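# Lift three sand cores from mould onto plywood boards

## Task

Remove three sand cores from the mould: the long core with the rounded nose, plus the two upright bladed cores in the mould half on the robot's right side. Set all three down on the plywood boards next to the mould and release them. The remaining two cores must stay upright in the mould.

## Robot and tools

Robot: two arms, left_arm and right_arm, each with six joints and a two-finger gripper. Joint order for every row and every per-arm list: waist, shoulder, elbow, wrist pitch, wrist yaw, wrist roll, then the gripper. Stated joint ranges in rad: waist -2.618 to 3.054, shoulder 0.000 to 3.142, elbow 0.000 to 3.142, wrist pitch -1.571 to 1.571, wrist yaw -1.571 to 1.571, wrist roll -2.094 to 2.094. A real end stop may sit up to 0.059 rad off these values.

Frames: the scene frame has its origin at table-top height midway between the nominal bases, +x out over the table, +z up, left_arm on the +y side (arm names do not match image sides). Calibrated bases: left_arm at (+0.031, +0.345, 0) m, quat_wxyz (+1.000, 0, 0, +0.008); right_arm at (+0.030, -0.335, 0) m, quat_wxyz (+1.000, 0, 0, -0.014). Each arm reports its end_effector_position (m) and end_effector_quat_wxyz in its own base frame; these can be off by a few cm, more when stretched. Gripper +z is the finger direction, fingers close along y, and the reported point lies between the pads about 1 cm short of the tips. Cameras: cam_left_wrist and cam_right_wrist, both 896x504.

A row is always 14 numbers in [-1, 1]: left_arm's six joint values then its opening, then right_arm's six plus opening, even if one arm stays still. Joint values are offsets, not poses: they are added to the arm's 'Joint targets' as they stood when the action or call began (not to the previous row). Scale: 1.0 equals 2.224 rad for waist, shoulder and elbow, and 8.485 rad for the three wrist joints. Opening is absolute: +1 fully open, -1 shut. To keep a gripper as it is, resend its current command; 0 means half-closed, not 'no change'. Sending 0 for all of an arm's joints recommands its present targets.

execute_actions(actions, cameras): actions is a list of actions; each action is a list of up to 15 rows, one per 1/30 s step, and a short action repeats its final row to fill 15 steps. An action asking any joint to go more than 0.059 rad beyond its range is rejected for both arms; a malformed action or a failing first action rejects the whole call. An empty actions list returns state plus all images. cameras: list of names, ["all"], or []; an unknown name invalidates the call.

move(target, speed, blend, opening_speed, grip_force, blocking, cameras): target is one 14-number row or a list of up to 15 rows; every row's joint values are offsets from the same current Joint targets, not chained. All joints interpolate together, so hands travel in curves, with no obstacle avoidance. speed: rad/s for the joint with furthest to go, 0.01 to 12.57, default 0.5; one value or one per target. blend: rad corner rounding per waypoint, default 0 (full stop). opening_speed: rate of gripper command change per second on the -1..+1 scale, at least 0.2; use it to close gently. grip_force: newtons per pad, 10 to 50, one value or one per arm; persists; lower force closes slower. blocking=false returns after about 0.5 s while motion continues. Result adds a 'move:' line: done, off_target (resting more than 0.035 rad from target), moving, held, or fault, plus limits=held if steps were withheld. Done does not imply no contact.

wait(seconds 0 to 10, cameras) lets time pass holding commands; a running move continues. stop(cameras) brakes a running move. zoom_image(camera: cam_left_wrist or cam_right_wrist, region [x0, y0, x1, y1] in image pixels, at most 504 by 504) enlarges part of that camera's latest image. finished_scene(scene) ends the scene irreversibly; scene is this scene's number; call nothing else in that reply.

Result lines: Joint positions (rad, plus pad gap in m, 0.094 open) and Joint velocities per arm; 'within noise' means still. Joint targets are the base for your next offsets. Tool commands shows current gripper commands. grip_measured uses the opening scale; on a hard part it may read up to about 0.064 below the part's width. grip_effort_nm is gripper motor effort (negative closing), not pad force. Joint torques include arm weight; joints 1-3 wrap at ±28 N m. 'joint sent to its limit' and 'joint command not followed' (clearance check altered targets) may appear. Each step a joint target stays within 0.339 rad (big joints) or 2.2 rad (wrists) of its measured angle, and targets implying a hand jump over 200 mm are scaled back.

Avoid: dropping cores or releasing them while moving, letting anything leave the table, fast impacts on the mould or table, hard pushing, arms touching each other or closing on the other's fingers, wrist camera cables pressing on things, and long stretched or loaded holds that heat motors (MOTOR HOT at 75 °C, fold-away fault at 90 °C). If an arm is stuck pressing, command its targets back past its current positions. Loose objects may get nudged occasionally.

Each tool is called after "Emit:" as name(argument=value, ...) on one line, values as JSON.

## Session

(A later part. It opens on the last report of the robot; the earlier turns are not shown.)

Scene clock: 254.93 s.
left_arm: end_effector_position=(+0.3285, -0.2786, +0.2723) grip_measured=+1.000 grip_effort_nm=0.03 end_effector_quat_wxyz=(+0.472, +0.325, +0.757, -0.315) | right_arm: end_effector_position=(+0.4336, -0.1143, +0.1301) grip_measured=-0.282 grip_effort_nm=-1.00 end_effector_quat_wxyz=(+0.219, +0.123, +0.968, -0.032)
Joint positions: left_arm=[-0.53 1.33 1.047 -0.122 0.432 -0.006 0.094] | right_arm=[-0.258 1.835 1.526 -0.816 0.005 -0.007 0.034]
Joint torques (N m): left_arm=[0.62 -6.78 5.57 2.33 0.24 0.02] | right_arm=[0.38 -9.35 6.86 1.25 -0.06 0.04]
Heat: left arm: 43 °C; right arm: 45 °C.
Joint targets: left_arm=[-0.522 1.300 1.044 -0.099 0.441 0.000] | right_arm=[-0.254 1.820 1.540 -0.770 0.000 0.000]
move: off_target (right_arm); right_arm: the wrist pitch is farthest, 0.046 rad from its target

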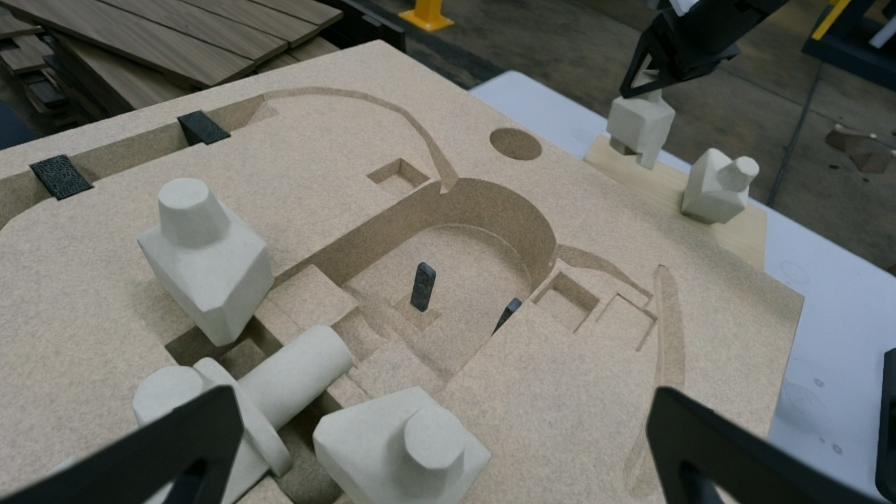

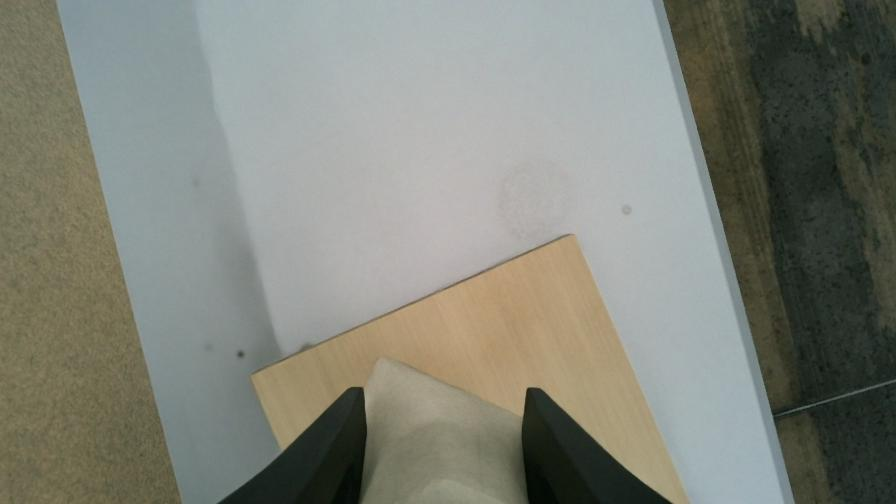

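Emit:
move(target=[0,0,0,0,0,0,1,0,0.0045,-0.032,0.006,0,0,-0.7], speed=0.08, cameras=["all"])

Emit:
zoom_image(camera="cam_left_wrist", region=[546, 0, 896, 300])

Scene clock: 259.63 s.
left_arm: end_effector_position=(+0.3285, -0.2786, +0.2723) grip_measured=+1.000 grip_effort_nm=0.03 end_effector_quat_wxyz=(+0.472, +0.325, +0.757, -0.315) | right_arm: end_effector_position=(+0.4301, -0.1134, +0.1140) grip_measured=-0.282 grip_effort_nm=-1.00 end_effector_quat_wxyz=(+0.214, +0.123, +0.969, -0.031)
Joint positions: left_arm=[-0.53 1.33 1.047 -0.122 0.432 -0.006 0.094] | right_arm=[-0.258 1.835 1.466 -0.765 0.005 -0.007 0.034]
Joint torques (N m): left_arm=[0.57 -6.78 5.59 2.33 0.23 0] | right_arm=[0.35 -8.5 6 1.21 -0.06 0.04]
Heat: left arm: 43 °C; right arm: 44 °C.
Joint targets: left_arm=[-0.522 1.300 1.044 -0.099 0.441 0.000] | right_arm=[-0.254 1.830 1.468 -0.719 0.000 0.000]
move: off_target (right_arm); right_arm: the wrist pitch is farthest, 0.046 rad from its target

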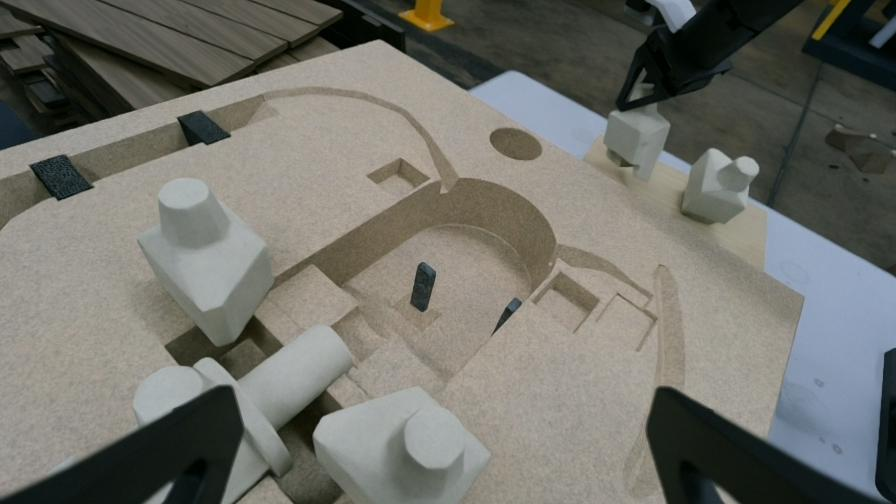

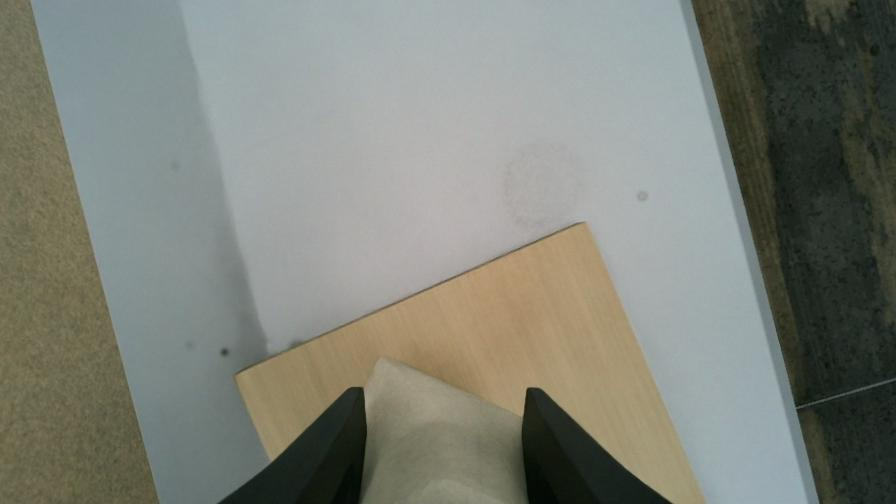

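Scaled by 1.440.

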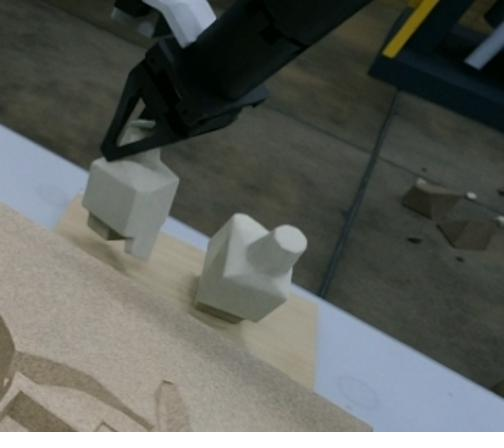

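Emit:
move(target=[0,0,0,0,0,0,1,0,0.0035,-0.024,0.004,0,0,-0.7], speed=0.06, cameras=["cam_left_wrist"])

Emit:
zoom_image(camera="cam_left_wrist", region=[546, 0, 896, 300])

Scene clock: 263.80 s.
left_arm: end_effector_position=(+0.3285, -0.2786, +0.2723) grip_measured=+1.000 grip_effort_nm=0.03 end_effector_quat_wxyz=(+0.472, +0.325, +0.757, -0.315) | right_arm: end_effector_position=(+0.4242, -0.1119, +0.0989) grip_measured=-0.282 grip_effort_nm=-1.00 end_effector_quat_wxyz=(+0.206, +0.123, +0.970, -0.030)
Joint positions: left_arm=[-0.53 1.33 1.047 -0.122 0.432 -0.006 0.094] | right_arm=[-0.258 1.835 1.413 -0.73 0.005 -0.007 0.034]
Joint torques (N m): left_arm=[0.62 -6.84 5.59 2.33 0.26 -0.01] | right_arm=[0.39 -7.84 5.89 1.17 -0.06 0.04]
Heat: left arm: 43 °C; right arm: 43 °C.
Joint targets: left_arm=[-0.522 1.300 1.044 -0.099 0.441 0.000] | right_arm=[-0.254 1.838 1.415 -0.685 0.000 0.000]
move: off_target (right_arm); right_arm: the wrist pitch is farthest, 0.045 rad from its target
Images, in order (width x height): cam_left_wrist 896x504.

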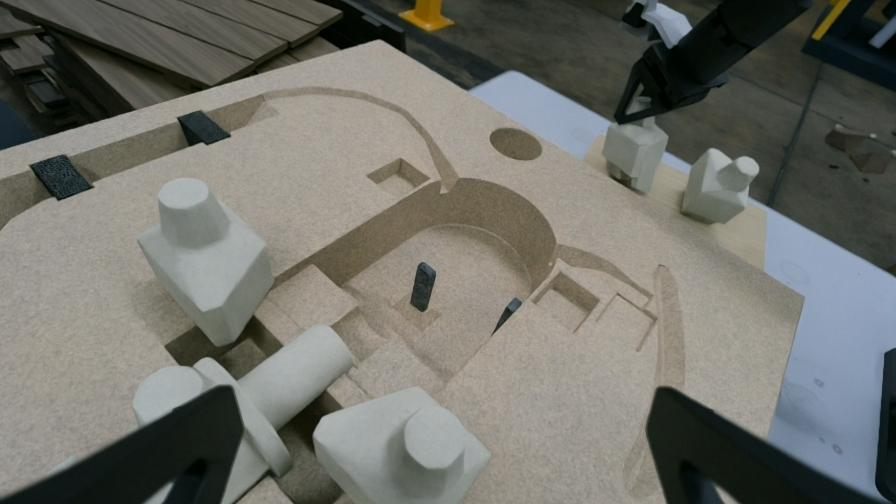

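Scaled by 1.440.

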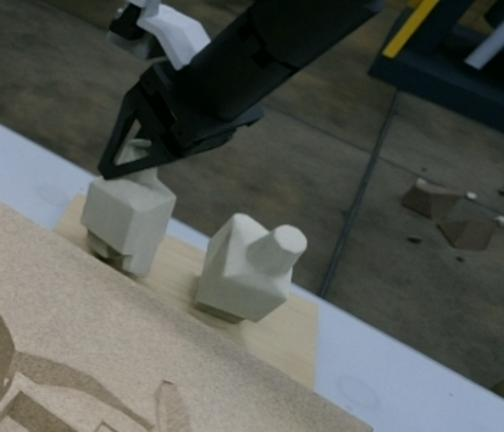

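Emit:
move(target=[0,0,0,0,0,0,1,0,0.006,-0.014,0.006,0,0,-0.7], speed=0.06, cameras=["cam_left_wrist"])

Emit:
zoom_image(camera="cam_left_wrist", region=[546, 0, 896, 300])

Scene clock: 267.30 s.
left_arm: end_effector_position=(+0.3285, -0.2786, +0.2723) grip_measured=+1.000 grip_effort_nm=0.03 end_effector_quat_wxyz=(+0.472, +0.325, +0.757, -0.315) | right_arm: end_effector_position=(+0.4287, -0.1130, +0.0934) grip_measured=-0.282 grip_effort_nm=-1.00 end_effector_quat_wxyz=(+0.215, +0.123, +0.968, -0.031)
Joint positions: left_arm=[-0.53 1.33 1.047 -0.122 0.432 -0.006 0.094] | right_arm=[-0.258 1.842 1.392 -0.684 0.005 -0.007 0.034]
Joint torques (N m): left_arm=[0.55 -6.87 5.63 2.32 0.24 0] | right_arm=[0.38 -7.41 5.09 1.23 -0.06 0.05]
Heat: left arm: 43 °C; right arm: 42 °C.
Joint targets: left_arm=[-0.522 1.300 1.044 -0.099 0.441 0.000] | right_arm=[-0.254 1.852 1.384 -0.634 -0.001 0.000]
move: off_target (right_arm); right_arm: the wrist pitch is farthest, 0.050 rad from its target
Images, in order (width x height): cam_left_wrist 896x504.

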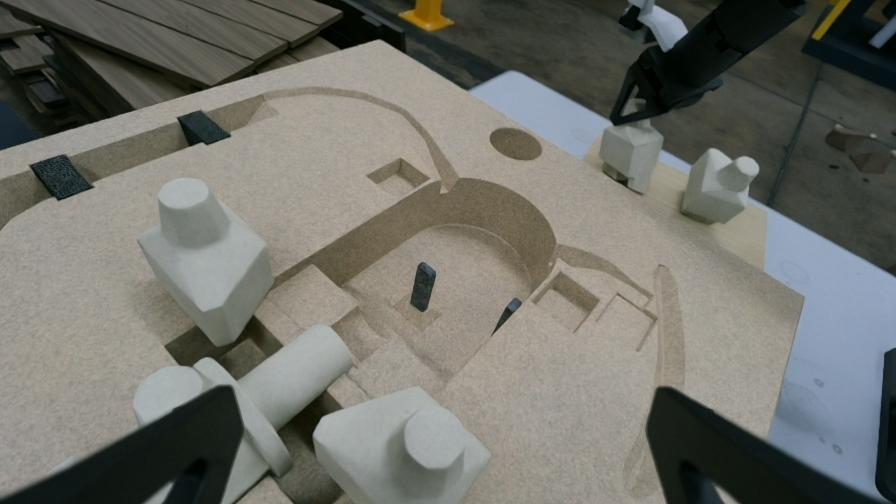

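Scaled by 1.440.

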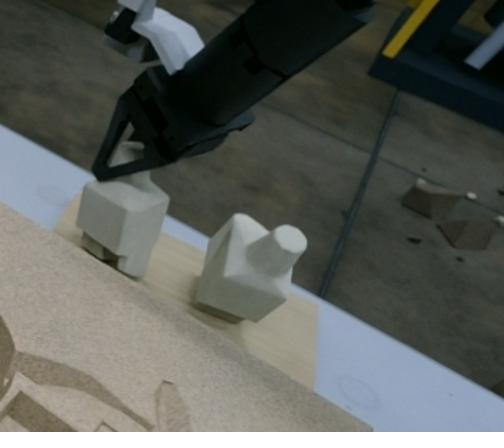

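Emit:
move(target=[0,0,0,0,0,0,1,0,0.001,-0.008,0,0,0,-0.7], speed=0.06)

Emit:
move(target=[0,0,0,0,0,0,1,0,0,0,0,0,0,0.3], opening_speed=0.3, cameras=["all"])

Emit:
zoom_image(camera="cam_left_wrist", region=[546, 0, 896, 300])

Scene clock: 270.80 s.
left_arm: end_effector_position=(+0.3285, -0.2786, +0.2723) grip_measured=+1.000 grip_effort_nm=0.03 end_effector_quat_wxyz=(+0.472, +0.325, +0.757, -0.315) | right_arm: end_effector_position=(+0.4312, -0.1136, +0.0927) grip_measured=-0.282 grip_effort_nm=-1.00 end_effector_quat_wxyz=(+0.221, +0.123, +0.967, -0.032)
Joint positions: left_arm=[-0.53 1.33 1.047 -0.122 0.432 -0.006 0.094] | right_arm=[-0.258 1.842 1.383 -0.662 0.004 -0.007 0.034]
Joint torques (N m): left_arm=[0.55 -6.8 5.55 2.31 0.26 0] | right_arm=[0.39 -7.25 4.46 1.05 -0.06 0.05]
Heat: left arm: 43 °C; right arm: 42 °C.
Joint targets: left_arm=[-0.522 1.300 1.044 -0.099 0.441 0.000] | right_arm=[-0.254 1.854 1.366 -0.634 0.000 0.000]
move: done

Scene clock: 274.33 s.
left_arm: end_effector_position=(+0.3285, -0.2786, +0.2723) grip_measured=+1.000 grip_effort_nm=0.03 end_effector_quat_wxyz=(+0.472, +0.325, +0.757, -0.315) | right_arm: end_effector_position=(+0.4307, -0.1135, +0.0907) grip_measured=+0.297 grip_effort_nm=0.18 end_effector_quat_wxyz=(+0.221, +0.123, +0.967, -0.032)
Joint positions: left_arm=[-0.53 1.33 1.047 -0.122 0.432 -0.006 0.094] | right_arm=[-0.258 1.842 1.375 -0.654 0.005 -0.007 0.061]
Joint torques (N m): left_arm=[0.55 -6.76 5.55 2.32 0.27 -0.01] | right_arm=[0.36 -7.23 5.05 0.99 -0.06 0.04]
Heat: left arm: 43 °C; right arm: 42 °C.
Joint targets: left_arm=[-0.522 1.300 1.044 -0.099 0.441 0.000] | right_arm=[-0.254 1.854 1.366 -0.634 -0.001 0.000]
move: done

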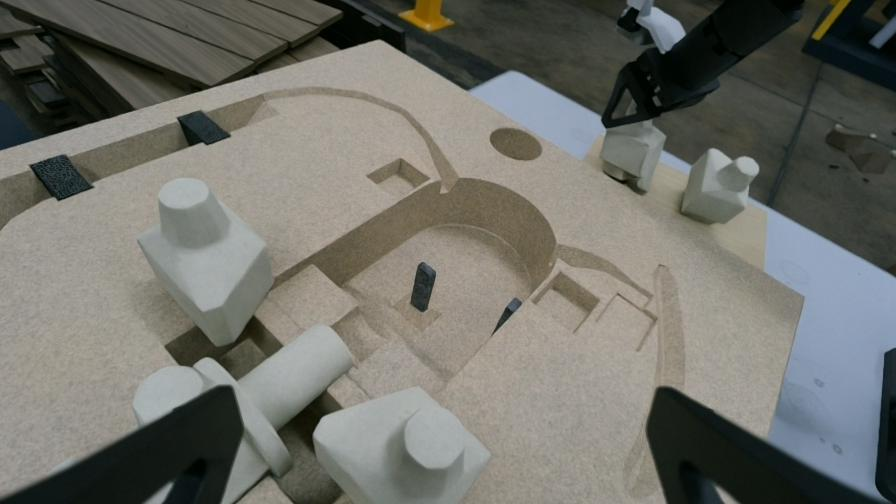

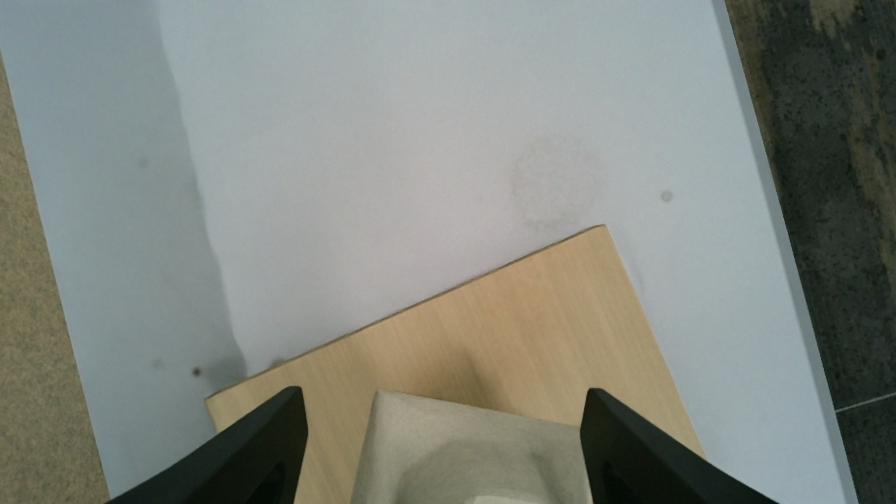

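Scaled by 1.440.

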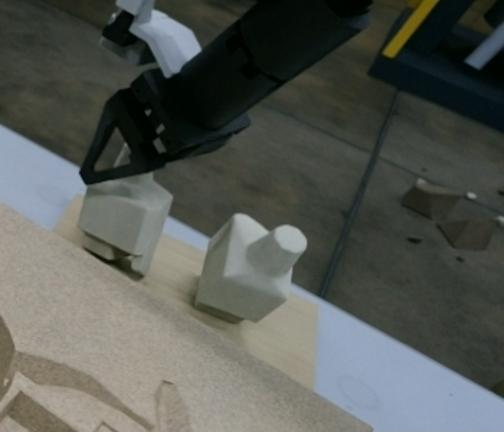

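Emit:
move(target=[0,0,0,0,0,0,1,0,0,0,0,0,0,1], opening_speed=0.6)

Emit:
move(target=[0,0,0,0,0,0,1,0,-0.02,0.16,-0.0354,0,0,1], speed=0.4, cameras=["all"])

Scene clock: 280.17 s.
left_arm: end_effector_position=(+0.3285, -0.2786, +0.2723) grip_measured=+1.000 grip_effort_nm=0.03 end_effector_quat_wxyz=(+0.472, +0.325, +0.757, -0.315) | right_arm: end_effector_position=(+0.4307, -0.1135, +0.0907) grip_measured=+0.997 grip_effort_nm=0.18 end_effector_quat_wxyz=(+0.221, +0.123, +0.967, -0.032)
Joint positions: left_arm=[-0.53 1.33 1.047 -0.122 0.432 -0.006 0.094] | right_arm=[-0.258 1.842 1.375 -0.654 0.005 -0.007 0.094]
Joint torques (N m): left_arm=[0.53 -6.74 5.53 2.34 0.23 0.02] | right_arm=[0.36 -7.24 5.04 0.99 -0.05 0.04]
Heat: left arm: 43 °C; right arm: 41 °C.
Joint targets: left_arm=[-0.522 1.300 1.044 -0.099 0.441 0.000] | right_arm=[-0.254 1.854 1.366 -0.634 -0.001 0.000]
move: done

Scene clock: 281.80 s.
left_arm: end_effector_position=(+0.3285, -0.2786, +0.2723) grip_measured=+1.000 grip_effort_nm=0.03 end_effector_quat_wxyz=(+0.472, +0.325, +0.757, -0.315) | right_arm: end_effector_position=(+0.4470, -0.1178, +0.1777) grip_measured=+0.997 grip_effort_nm=0.18 end_effector_quat_wxyz=(+0.247, +0.122, +0.961, -0.035)
Joint positions: left_arm=[-0.53 1.33 1.047 -0.122 0.432 -0.006 0.094] | right_arm=[-0.258 1.84 1.696 -0.923 0.005 -0.007 0.094]
Joint torques (N m): left_arm=[0.61 -6.79 5.59 2.33 0.25 0.02] | right_arm=[0.36 -10.82 7.92 0.75 -0.06 0.03]
Heat: left arm: 43 °C; right arm: 41 °C.
Joint targets: left_arm=[-0.522 1.300 1.044 -0.099 0.441 0.000] | right_arm=[-0.254 1.809 1.722 -0.935 -0.001 0.000]
move: done

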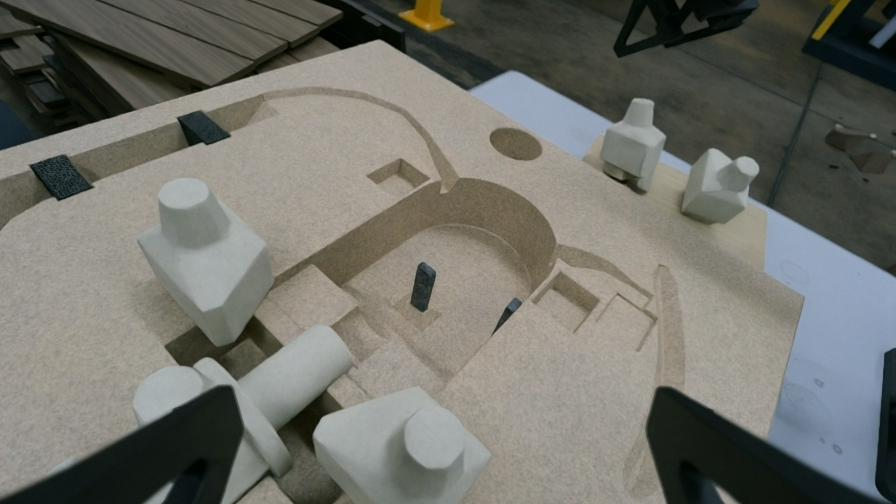

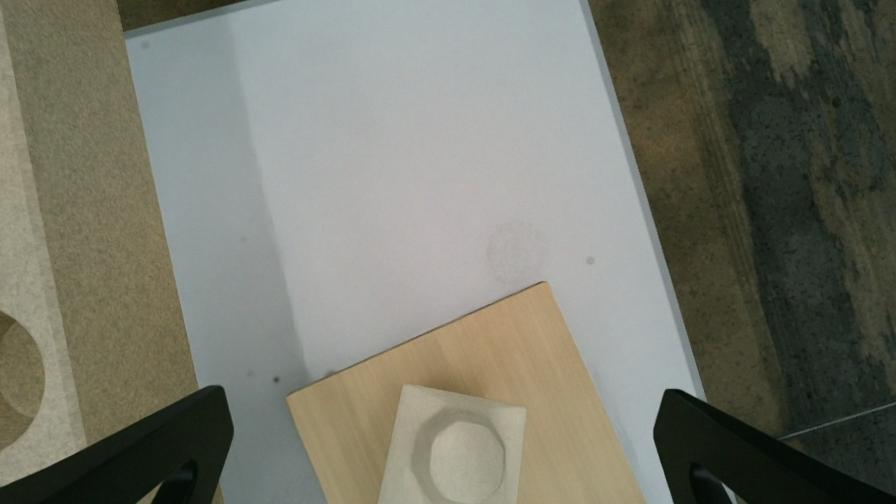

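Emit:
move(target=[0.001,0.4029,0.607,-0.153,-0.052,0,1,0,0,0,0,0,0,1], speed=0.7, cameras=["cam_left_wrist"])

Emit:
zoom_image(camera="cam_left_wrist", region=[246, 104, 646, 504])

Scene clock: 308.90 s.
left_arm: end_effector_position=(+0.4230, -0.2481, +0.2082) grip_measured=+1.000 grip_effort_nm=0.03 end_effector_quat_wxyz=(+0.178, +0.255, +0.949, -0.053) | right_arm: end_effector_position=(+0.4469, -0.1178, +0.1776) grip_measured=+0.997 grip_effort_nm=0.18 end_effector_quat_wxyz=(+0.247, +0.122, +0.961, -0.035)
Joint positions: left_arm=[-0.53 2.176 2.369 -1.391 0.008 -0.006 0.094] | right_arm=[-0.258 1.84 1.696 -0.923 0.005 -0.007 0.094]
Joint torques (N m): left_arm=[0.72 -8.83 6.63 1.07 -0.07 0.01] | right_arm=[0.36 -10.84 7.92 0.76 -0.06 0.04]
Heat: left arm: 43 °C; right arm: 41 °C.
Joint targets: left_arm=[-0.520 2.196 2.394 -1.397 0.000 0.000] | right_arm=[-0.254 1.809 1.722 -0.935 -0.001 0.000]
move: done
Images, in order (width x height): cam_left_wrist 896x504.

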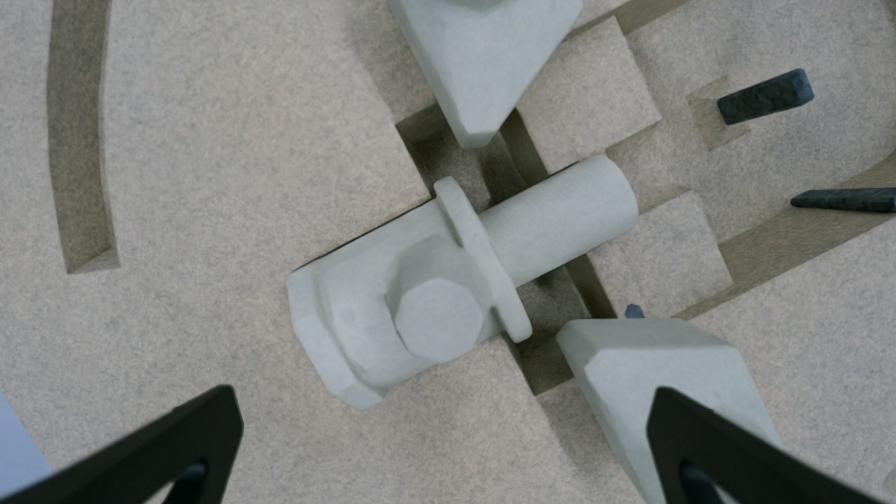

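Scaled by 1.260.

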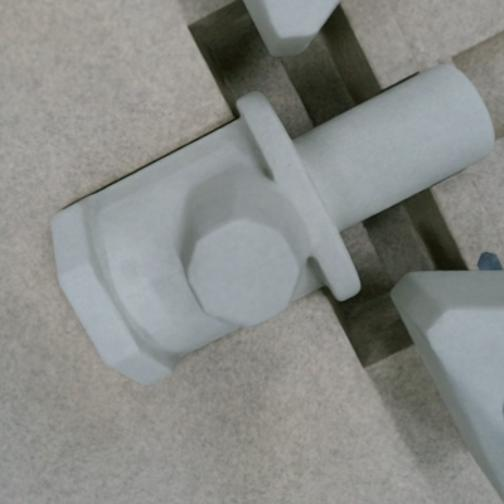

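Emit:
move(target=[[0.002,-0.1211,-0.2469,0.0623,0,0,1,0,0,0,0,0,0,1],[0.002,-0.1304,-0.353,0.0913,0,0,1,0,0,0,0,0,0,1]], speed=0.4, cameras=["all"])

Scene clock: 332.83 s.
left_arm: end_effector_position=(+0.4433, -0.2542, +0.1370) grip_measured=+1.000 grip_effort_nm=0.03 end_effector_quat_wxyz=(+0.289, +0.246, +0.922, -0.078) | right_arm: end_effector_position=(+0.4469, -0.1178, +0.1776) grip_measured=+0.997 grip_effort_nm=0.18 end_effector_quat_wxyz=(+0.247, +0.122, +0.961, -0.035)
Joint positions: left_arm=[-0.522 1.945 1.619 -0.636 0.001 -0.001 0.094] | right_arm=[-0.258 1.84 1.696 -0.923 0.005 -0.007 0.094]
Joint torques (N m): left_arm=[0.53 -12.18 4.6 1.68 0.01 -0.06] | right_arm=[0.38 -10.82 7.92 0.76 -0.05 0.04]
Heat: left arm: 40 °C; right arm: 41 °C.
Joint targets: left_arm=[-0.516 1.906 1.609 -0.623 0.000 0.000] | right_arm=[-0.254 1.809 1.722 -0.935 -0.001 0.000]
move: off_target (left_arm); left_arm: the shoulder is farthest, 0.039 rad from its target

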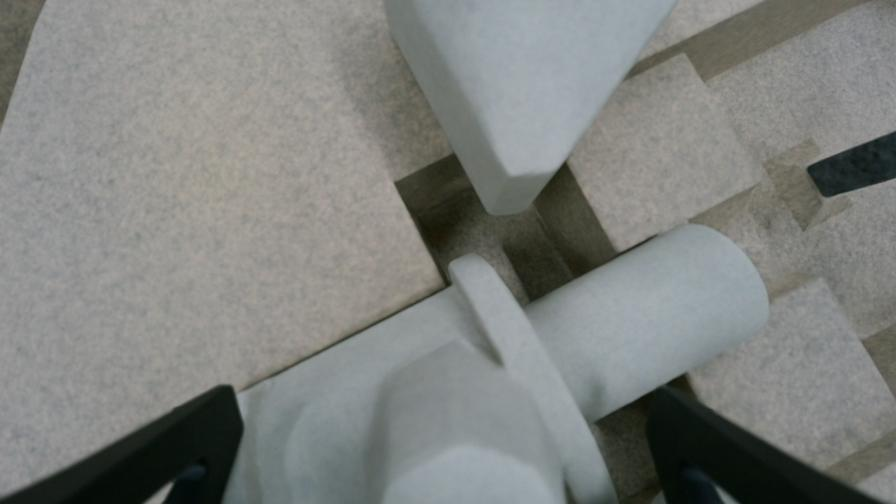

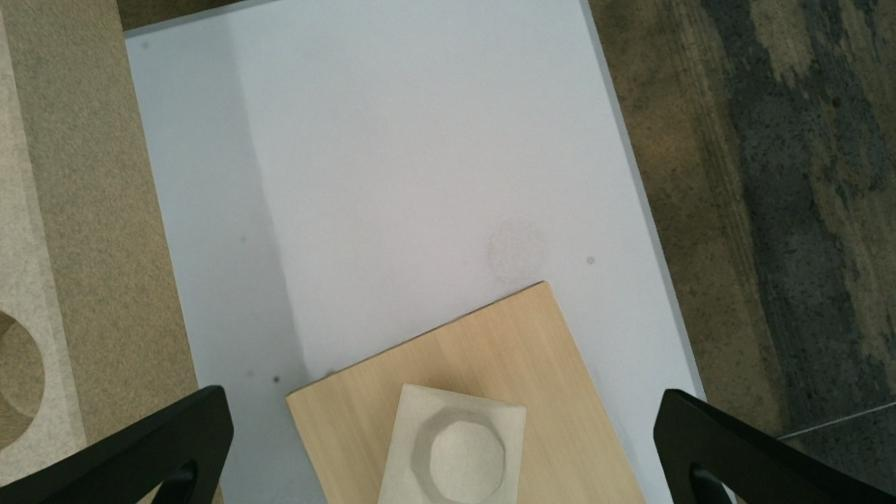

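Emit:
move(target=[0,-0.006,0.022,-0.002,0,0,1,0,0,0,0,0,0,1], speed=0.4)

Emit:
move(target=[0,0,0,0,0,0,-0.7,0,0,0,0,0,0,1], opening_speed=0.6, cameras=["cam_left_wrist"])

Scene clock: 336.23 s.
left_arm: end_effector_position=(+0.4450, -0.2552, +0.1452) grip_measured=+1.000 grip_effort_nm=0.03 end_effector_quat_wxyz=(+0.297, +0.245, +0.919, -0.080) | right_arm: end_effector_position=(+0.4469, -0.1178, +0.1776) grip_measured=+0.997 grip_effort_nm=0.18 end_effector_quat_wxyz=(+0.247, +0.122, +0.961, -0.035)
Joint positions: left_arm=[-0.522 1.938 1.632 -0.64 0.001 -0.001 0.094] | right_arm=[-0.258 1.84 1.696 -0.923 0.005 -0.007 0.094]
Joint torques (N m): left_arm=[0.54 -12.62 7.66 1.58 0.02 -0.03] | right_arm=[0.39 -10.82 7.95 0.76 -0.06 0.04]
Heat: left arm: 40 °C; right arm: 41 °C.
Joint targets: left_arm=[-0.516 1.893 1.658 -0.640 0.000 0.000] | right_arm=[-0.254 1.809 1.722 -0.935 -0.001 0.000]
move: off_target (left_arm); left_arm: the shoulder is farthest, 0.045 rad from its target

Scene clock: 339.27 s.
left_arm: end_effector_position=(+0.4429, -0.2583, +0.1451) grip_measured=+0.002 grip_effort_nm=-1.00 end_effector_quat_wxyz=(+0.294, +0.248, +0.919, -0.090) | right_arm: end_effector_position=(+0.4469, -0.1178, +0.1776) grip_measured=+0.997 grip_effort_nm=0.18 end_effector_quat_wxyz=(+0.247, +0.122, +0.961, -0.035)
Joint positions: left_arm=[-0.522 1.938 1.632 -0.641 0.022 -0.003 0.047] | right_arm=[-0.258 1.84 1.696 -0.923 0.005 -0.007 0.094]
Joint torques (N m): left_arm=[0.5 -12.7 7.66 1.57 -0.23 -0.04] | right_arm=[0.36 -10.82 7.94 0.77 -0.06 0.05]
Heat: left arm: 40 °C; right arm: 41 °C.
Joint targets: left_arm=[-0.516 1.893 1.658 -0.640 0.000 0.000] | right_arm=[-0.254 1.809 1.722 -0.935 -0.001 0.000]
move: off_target (left_arm); left_arm: the shoulder is farthest, 0.045 rad from its target
Images, in order (width x height): cam_left_wrist 896x504.

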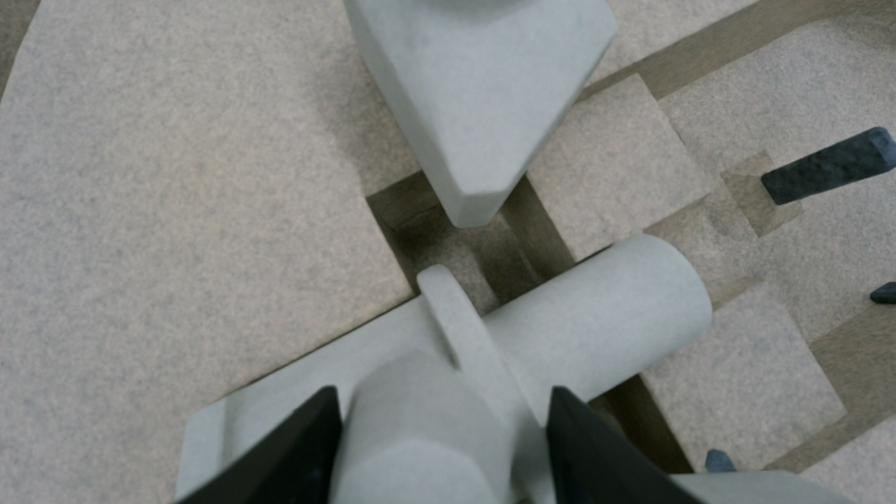

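Emit:
move(target=[0,0,0,0,0,0,1,0,0,0,0,0,0,1], opening_speed=1)

Emit:
move(target=[[0,0,0.04,-0.006,0,0,1,0,0,0,0,0,0,1],[0,-0.002,0.027,-0.004,0,0,1,0,0,0,0,0,0,1]], speed=0.4)

Emit:
move(target=[0,0,0,0,0,0,-0.7,0,0,0,0,0,0,1], opening_speed=0.6, cameras=["cam_left_wrist"])

Scene clock: 344.47 s.
left_arm: end_effector_position=(+0.4443, -0.2560, +0.1451) grip_measured=+0.998 grip_effort_nm=0.15 end_effector_quat_wxyz=(+0.296, +0.245, +0.920, -0.083) | right_arm: end_effector_position=(+0.4469, -0.1178, +0.1776) grip_measured=+0.997 grip_effort_nm=0.18 end_effector_quat_wxyz=(+0.247, +0.122, +0.961, -0.035)
Joint positions: left_arm=[-0.522 1.938 1.632 -0.641 0.008 -0.003 0.094] | right_arm=[-0.258 1.84 1.696 -0.923 0.005 -0.007 0.094]
Joint torques (N m): left_arm=[0.47 -12.59 7.61 1.57 -0.06 -0.04] | right_arm=[0.38 -10.8 7.94 0.78 -0.06 0.04]
Heat: left arm: 40 °C; right arm: 41 °C.
Joint targets: left_arm=[-0.516 1.893 1.658 -0.640 0.000 0.000] | right_arm=[-0.254 1.809 1.722 -0.935 -0.001 0.000]
move: off_target (left_arm); left_arm: the shoulder is farthest, 0.045 rad from its target

Scene clock: 345.87 s.
left_arm: end_effector_position=(+0.4517, -0.2603, +0.1752) grip_measured=+0.998 grip_effort_nm=0.14 end_effector_quat_wxyz=(+0.315, +0.244, +0.913, -0.089) | right_arm: end_effector_position=(+0.4469, -0.1178, +0.1776) grip_measured=+0.997 grip_effort_nm=0.18 end_effector_quat_wxyz=(+0.247, +0.122, +0.961, -0.035)
Joint positions: left_arm=[-0.522 1.935 1.722 -0.69 0.008 -0.003 0.094] | right_arm=[-0.258 1.84 1.696 -0.923 0.005 -0.007 0.094]
Joint torques (N m): left_arm=[0.53 -12.82 5.16 1.8 -0.06 -0.03] | right_arm=[0.36 -10.82 7.94 0.76 -0.06 0.03]
Heat: left arm: 40 °C; right arm: 41 °C.
Joint targets: left_arm=[-0.516 1.889 1.718 -0.674 0.000 0.000] | right_arm=[-0.254 1.809 1.722 -0.935 -0.001 0.000]
move: off_target (left_arm); left_arm: the shoulder is farthest, 0.047 rad from its target

Scene clock: 348.93 s.
left_arm: end_effector_position=(+0.4534, -0.2610, +0.1789) grip_measured=-0.698 grip_effort_nm=-0.08 end_effector_quat_wxyz=(+0.322, +0.242, +0.911, -0.090) | right_arm: end_effector_position=(+0.4469, -0.1178, +0.1776) grip_measured=+0.997 grip_effort_nm=0.18 end_effector_quat_wxyz=(+0.247, +0.122, +0.961, -0.035)
Joint positions: left_arm=[-0.522 1.931 1.722 -0.68 0.007 -0.004 0.014] | right_arm=[-0.258 1.84 1.696 -0.923 0.005 -0.007 0.094]
Joint torques (N m): left_arm=[0.51 -12.41 5.2 1.73 -0.03 -0.01] | right_arm=[0.38 -10.82 7.91 0.77 -0.05 0.04]
Heat: left arm: 41 °C; right arm: 41 °C.
Joint targets: left_arm=[-0.516 1.889 1.718 -0.674 0.000 0.000] | right_arm=[-0.254 1.809 1.722 -0.935 -0.001 0.000]
move: off_target (left_arm); left_arm: the shoulder is farthest, 0.042 rad from its target
Images, in order (width x height): cam_left_wrist 896x504.

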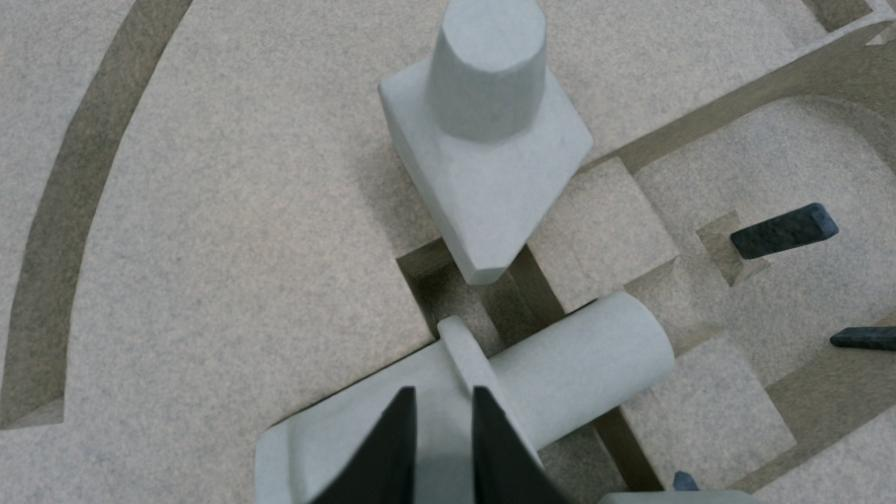

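Emit:
move(target=[0,0,0,0,0,0,1,0,0,0,0,0,0,1], opening_speed=2)

Emit:
move(target=[0,0,-0.0225,0.004,0,0,1,0,0,0,0,0,0,1], speed=0.3)

Emit:
move(target=[0,0,0,0,0,0,-0.7,0,0,0,0,0,0,1], opening_speed=0.6, cameras=["cam_left_wrist"])

Scene clock: 354.13 s.
left_arm: end_effector_position=(+0.4534, -0.2610, +0.1789) grip_measured=+0.998 grip_effort_nm=0.15 end_effector_quat_wxyz=(+0.322, +0.242, +0.911, -0.090) | right_arm: end_effector_position=(+0.4469, -0.1178, +0.1776) grip_measured=+0.997 grip_effort_nm=0.18 end_effector_quat_wxyz=(+0.247, +0.122, +0.961, -0.035)
Joint positions: left_arm=[-0.522 1.931 1.722 -0.68 0.007 -0.004 0.094] | right_arm=[-0.258 1.84 1.696 -0.923 0.005 -0.007 0.094]
Joint torques (N m): left_arm=[0.53 -12.49 5.19 1.74 -0.04 0] | right_arm=[0.38 -10.82 7.92 0.76 -0.06 0.04]
Heat: left arm: 41 °C; right arm: 42 °C.
Joint targets: left_arm=[-0.516 1.889 1.718 -0.674 0.000 0.000] | right_arm=[-0.254 1.809 1.722 -0.935 -0.001 0.000]
move: off_target (left_arm); left_arm: the shoulder is farthest, 0.042 rad from its target

Scene clock: 355.10 s.
left_arm: end_effector_position=(+0.4491, -0.2585, +0.1632) grip_measured=+0.998 grip_effort_nm=0.14 end_effector_quat_wxyz=(+0.310, +0.243, +0.915, -0.087) | right_arm: end_effector_position=(+0.4469, -0.1178, +0.1776) grip_measured=+0.997 grip_effort_nm=0.18 end_effector_quat_wxyz=(+0.247, +0.122, +0.961, -0.035)
Joint positions: left_arm=[-0.522 1.931 1.676 -0.659 0.007 -0.004 0.094] | right_arm=[-0.258 1.84 1.696 -0.923 0.005 -0.007 0.094]
Joint torques (N m): left_arm=[0.43 -12.45 4.81 1.83 -0.05 -0.03] | right_arm=[0.38 -10.82 7.92 0.77 -0.06 0.04]
Heat: left arm: 42 °C; right arm: 42 °C.
Joint targets: left_arm=[-0.516 1.889 1.668 -0.640 0.000 0.000] | right_arm=[-0.254 1.809 1.722 -0.935 -0.001 0.000]
move: off_target (left_arm); left_arm: the shoulder is farthest, 0.042 rad from its target

Scene clock: 358.13 s.
left_arm: end_effector_position=(+0.4493, -0.2585, +0.1633) grip_measured=-0.369 grip_effort_nm=-0.99 end_effector_quat_wxyz=(+0.311, +0.244, +0.915, -0.087) | right_arm: end_effector_position=(+0.4469, -0.1178, +0.1776) grip_measured=+0.997 grip_effort_nm=0.18 end_effector_quat_wxyz=(+0.247, +0.122, +0.961, -0.035)
Joint positions: left_arm=[-0.522 1.931 1.676 -0.658 0.006 -0.004 0.03] | right_arm=[-0.258 1.84 1.696 -0.923 0.005 -0.007 0.094]
Joint torques (N m): left_arm=[0.47 -12.45 4.82 1.81 -0.05 -0.03] | right_arm=[0.4 -10.84 7.94 0.77 -0.06 0.04]
Heat: left arm: 42 °C; right arm: 42 °C.
Joint targets: left_arm=[-0.516 1.889 1.668 -0.640 0.000 0.000] | right_arm=[-0.254 1.809 1.722 -0.935 -0.001 0.000]
move: off_target (left_arm); left_arm: the shoulder is farthest, 0.042 rad from its target
Images, in order (width x height): cam_left_wrist 896x504.

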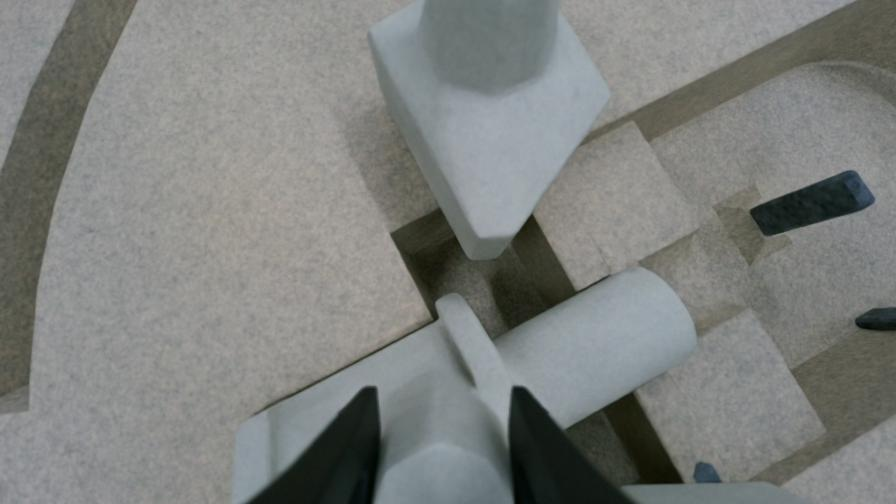

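Emit:
move(target=[[0,0,0.0728,-0.0189,0,0,-0.7,0,0,0,0,0,0,1],[0,0.0387,0.2032,-0.0448,0,0,-0.7,0,0,0,0,0,0,1]], speed=0.3, blend=[0.03,0], cameras=["cam_left_wrist"])

Scene clock: 365.03 s.
left_arm: end_effector_position=(+0.4337, -0.2480, +0.2246) grip_measured=-0.370 grip_effort_nm=-1.00 end_effector_quat_wxyz=(+0.264, +0.247, +0.930, -0.074) | right_arm: end_effector_position=(+0.4469, -0.1178, +0.1776) grip_measured=+0.997 grip_effort_nm=0.18 end_effector_quat_wxyz=(+0.247, +0.122, +0.961, -0.035)
Joint positions: left_arm=[-0.519 1.992 2.067 -1.091 0.006 -0.003 0.03] | right_arm=[-0.258 1.84 1.696 -0.923 0.005 -0.007 0.094]
Joint torques (N m): left_arm=[0.38 -10.62 9.63 2.23 -0.06 -0.02] | right_arm=[0.38 -10.81 7.95 0.76 -0.06 0.04]
Heat: left arm: 44 °C; right arm: 42 °C.
Joint targets: left_arm=[-0.515 1.975 2.120 -1.020 0.000 0.000] | right_arm=[-0.254 1.809 1.722 -0.935 -0.001 0.000]
move: off_target (left_arm); left_arm: the wrist pitch is farthest, 0.071 rad from its target
Images, in order (width x height): cam_left_wrist 896x504.

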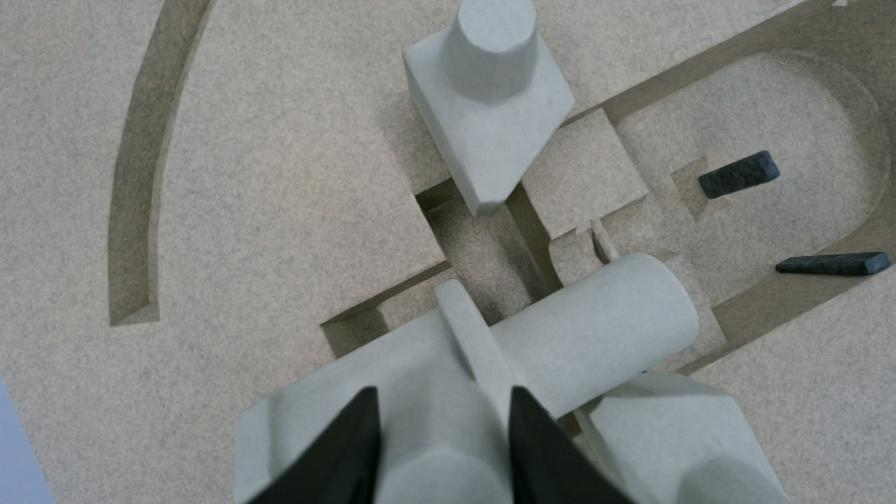

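Emit:
move(target=[0.0,-0.018,0.026,0.0024,0,0,-0.7,0,0,0,0,0,0,1], speed=0.3, cameras=["cam_left_wrist"])

Scene clock: 369.90 s.
left_arm: end_effector_position=(+0.4403, -0.2518, +0.2461) grip_measured=-0.370 grip_effort_nm=-1.00 end_effector_quat_wxyz=(+0.291, +0.244, +0.921, -0.081) | right_arm: end_effector_position=(+0.4469, -0.1178, +0.1776) grip_measured=+0.997 grip_effort_nm=0.18 end_effector_quat_wxyz=(+0.247, +0.122, +0.961, -0.035)
Joint positions: left_arm=[-0.519 1.992 2.123 -1.088 0.006 -0.003 0.03] | right_arm=[-0.258 1.84 1.696 -0.923 0.005 -0.007 0.094]
Joint torques (N m): left_arm=[0.29 -13.71 9.73 2.5 -0.04 -0.04] | right_arm=[0.38 -10.82 7.92 0.77 -0.05 0.04]
Heat: left arm: 44 °C; right arm: 42 °C.
Joint targets: left_arm=[-0.515 1.935 2.178 -0.999 0.000 0.000] | right_arm=[-0.254 1.809 1.722 -0.935 -0.001 0.000]
move: off_target (left_arm); left_arm: the wrist pitch is farthest, 0.088 rad from its target
Images, in order (width x height): cam_left_wrist 896x504.

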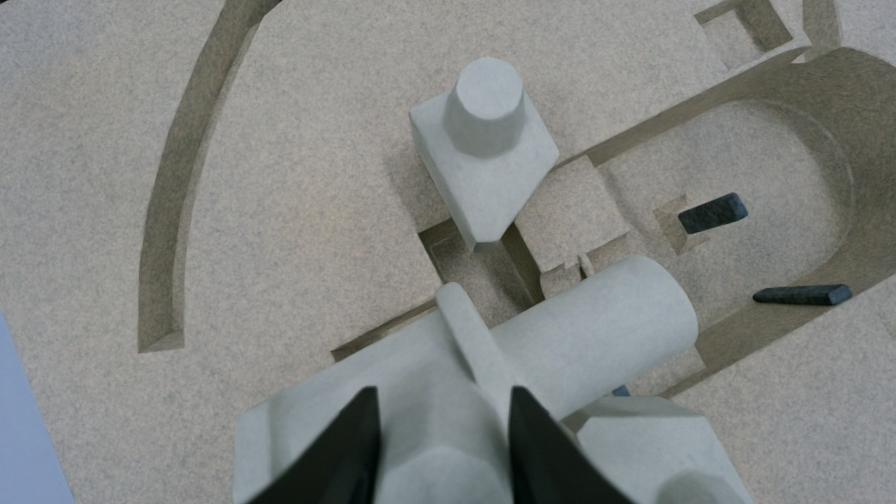

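Emit:
move(target=[0.2315,0,0.02,0.0024,0,0,-0.7,0.474,-0.2289,-0.4146,0.1455,-0.0354,0,1], speed=0.6, cameras=["all"])

Scene clock: 378.40 s.
left_arm: end_effector_position=(+0.5122, +0.0020, +0.2620) grip_measured=-0.370 grip_effort_nm=-1.00 end_effector_quat_wxyz=(+0.323, -0.002, +0.946, +0.002) | right_arm: end_effector_position=(+0.2649, +0.3479, +0.2450) grip_measured=+0.997 grip_effort_nm=0.18 end_effector_quat_wxyz=(+0.514, -0.388, +0.685, +0.340)
Joint positions: left_arm=[0 1.992 2.163 -1.084 -0.004 -0.003 0.03] | right_arm=[0.799 1.326 0.809 0.265 -0.292 -0.006 0.094]
Joint torques (N m): left_arm=[-0.1 -13.64 10.11 2.75 0.07 -0.02] | right_arm=[0.2 -6.71 5.67 1.86 -0.14 0.02]
Heat: left arm: 45 °C; right arm: 42 °C.
Joint targets: left_arm=[-0.001 1.935 2.222 -0.979 0.000 0.000] | right_arm=[0.801 1.300 0.800 0.300 -0.301 0.000]
move: off_target (left_arm); left_arm: the wrist pitch is farthest, 0.105 rad from its target

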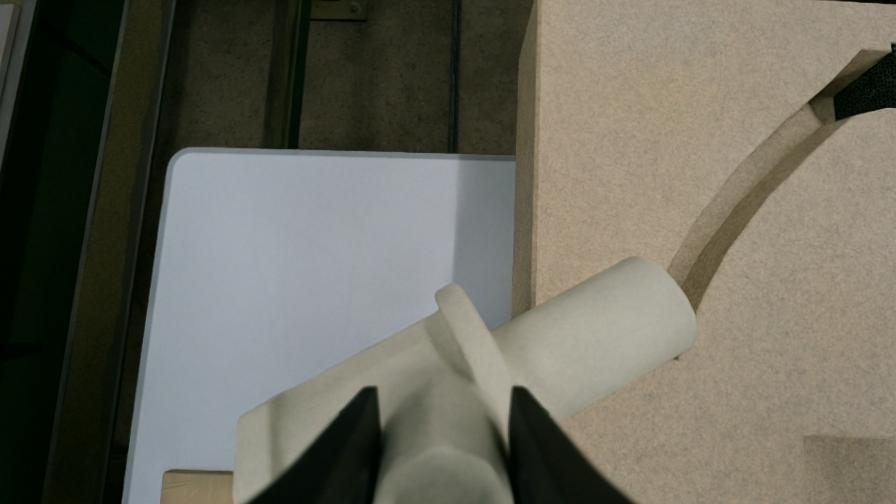

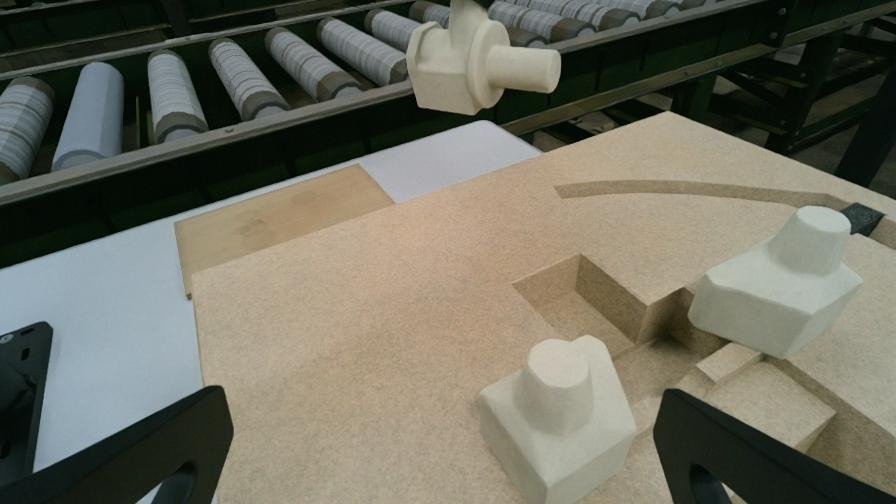

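Emit:
zoom_image(camera="cam_right_wrist", region=[380, 0, 580, 140])

Scaled by 2.520.

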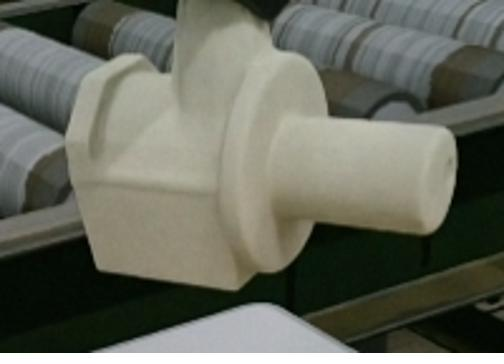

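Emit:
move(target=[[0.1254,-0.2833,-0.4236,0.0276,0,0,-0.7,0,0,0,0,0,0,1],[0.1254,-0.2855,-0.545,0.0576,0,0,-0.7,0,0,0,0,0,0,1]], speed=[0.6,0.3], blend=[0.05,0], cameras=["all"])

Emit:
zoom_image(camera="cam_right_wrist", region=[100, 0, 500, 300])

Scene clock: 392.63 s.
left_arm: end_effector_position=(+0.3448, +0.0974, +0.1391) grip_measured=-0.370 grip_effort_nm=-1.00 end_effector_quat_wxyz=(+0.298, -0.131, +0.945, +0.041) | right_arm: end_effector_position=(+0.2649, +0.3479, +0.2451) grip_measured=+0.997 grip_effort_nm=0.17 end_effector_quat_wxyz=(+0.515, -0.388, +0.685, +0.340)
Joint positions: left_arm=[0.272 1.359 0.991 -0.592 -0.001 -0.003 0.03] | right_arm=[0.799 1.326 0.809 0.265 -0.292 -0.006 0.094]
Joint torques (N m): left_arm=[0.49 -8.94 6.99 2.66 0.04 -0.03] | right_arm=[0.2 -6.71 5.67 1.85 -0.13 0.02]
Heat: left arm: 47 °C; right arm: 42 °C.
Joint targets: left_arm=[0.279 1.299 1.010 -0.491 0.000 0.000] | right_arm=[0.801 1.300 0.800 0.300 -0.301 0.000]
move: off_target (left_arm); left_arm: the wrist pitch is farthest, 0.102 rad from its target

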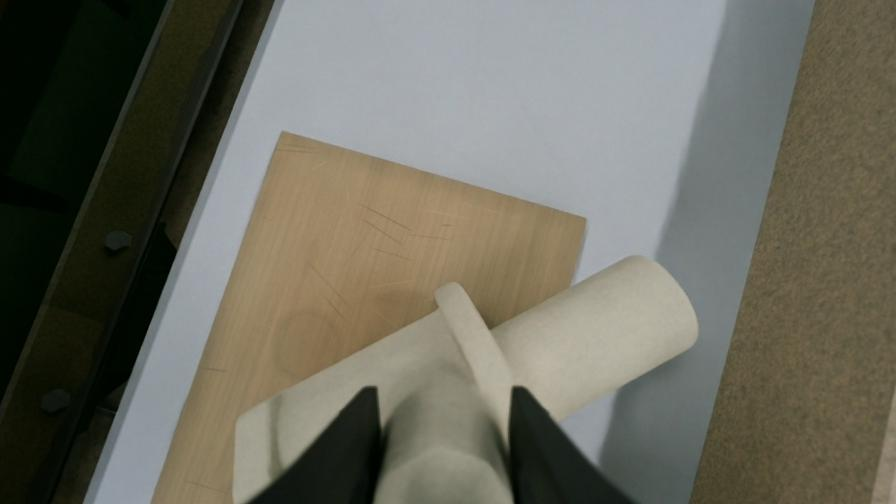

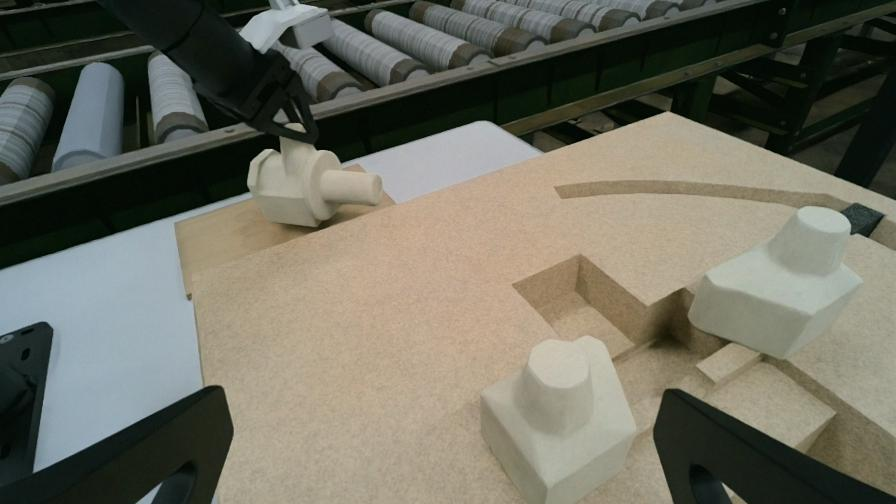

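Scaled by 1.260.

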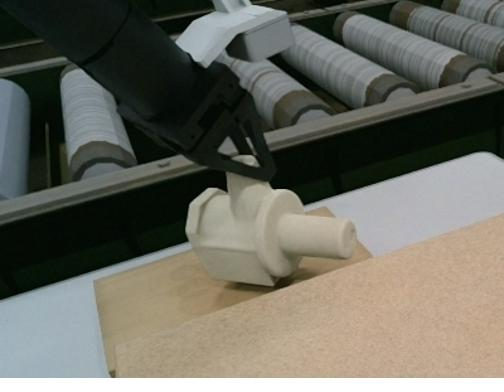

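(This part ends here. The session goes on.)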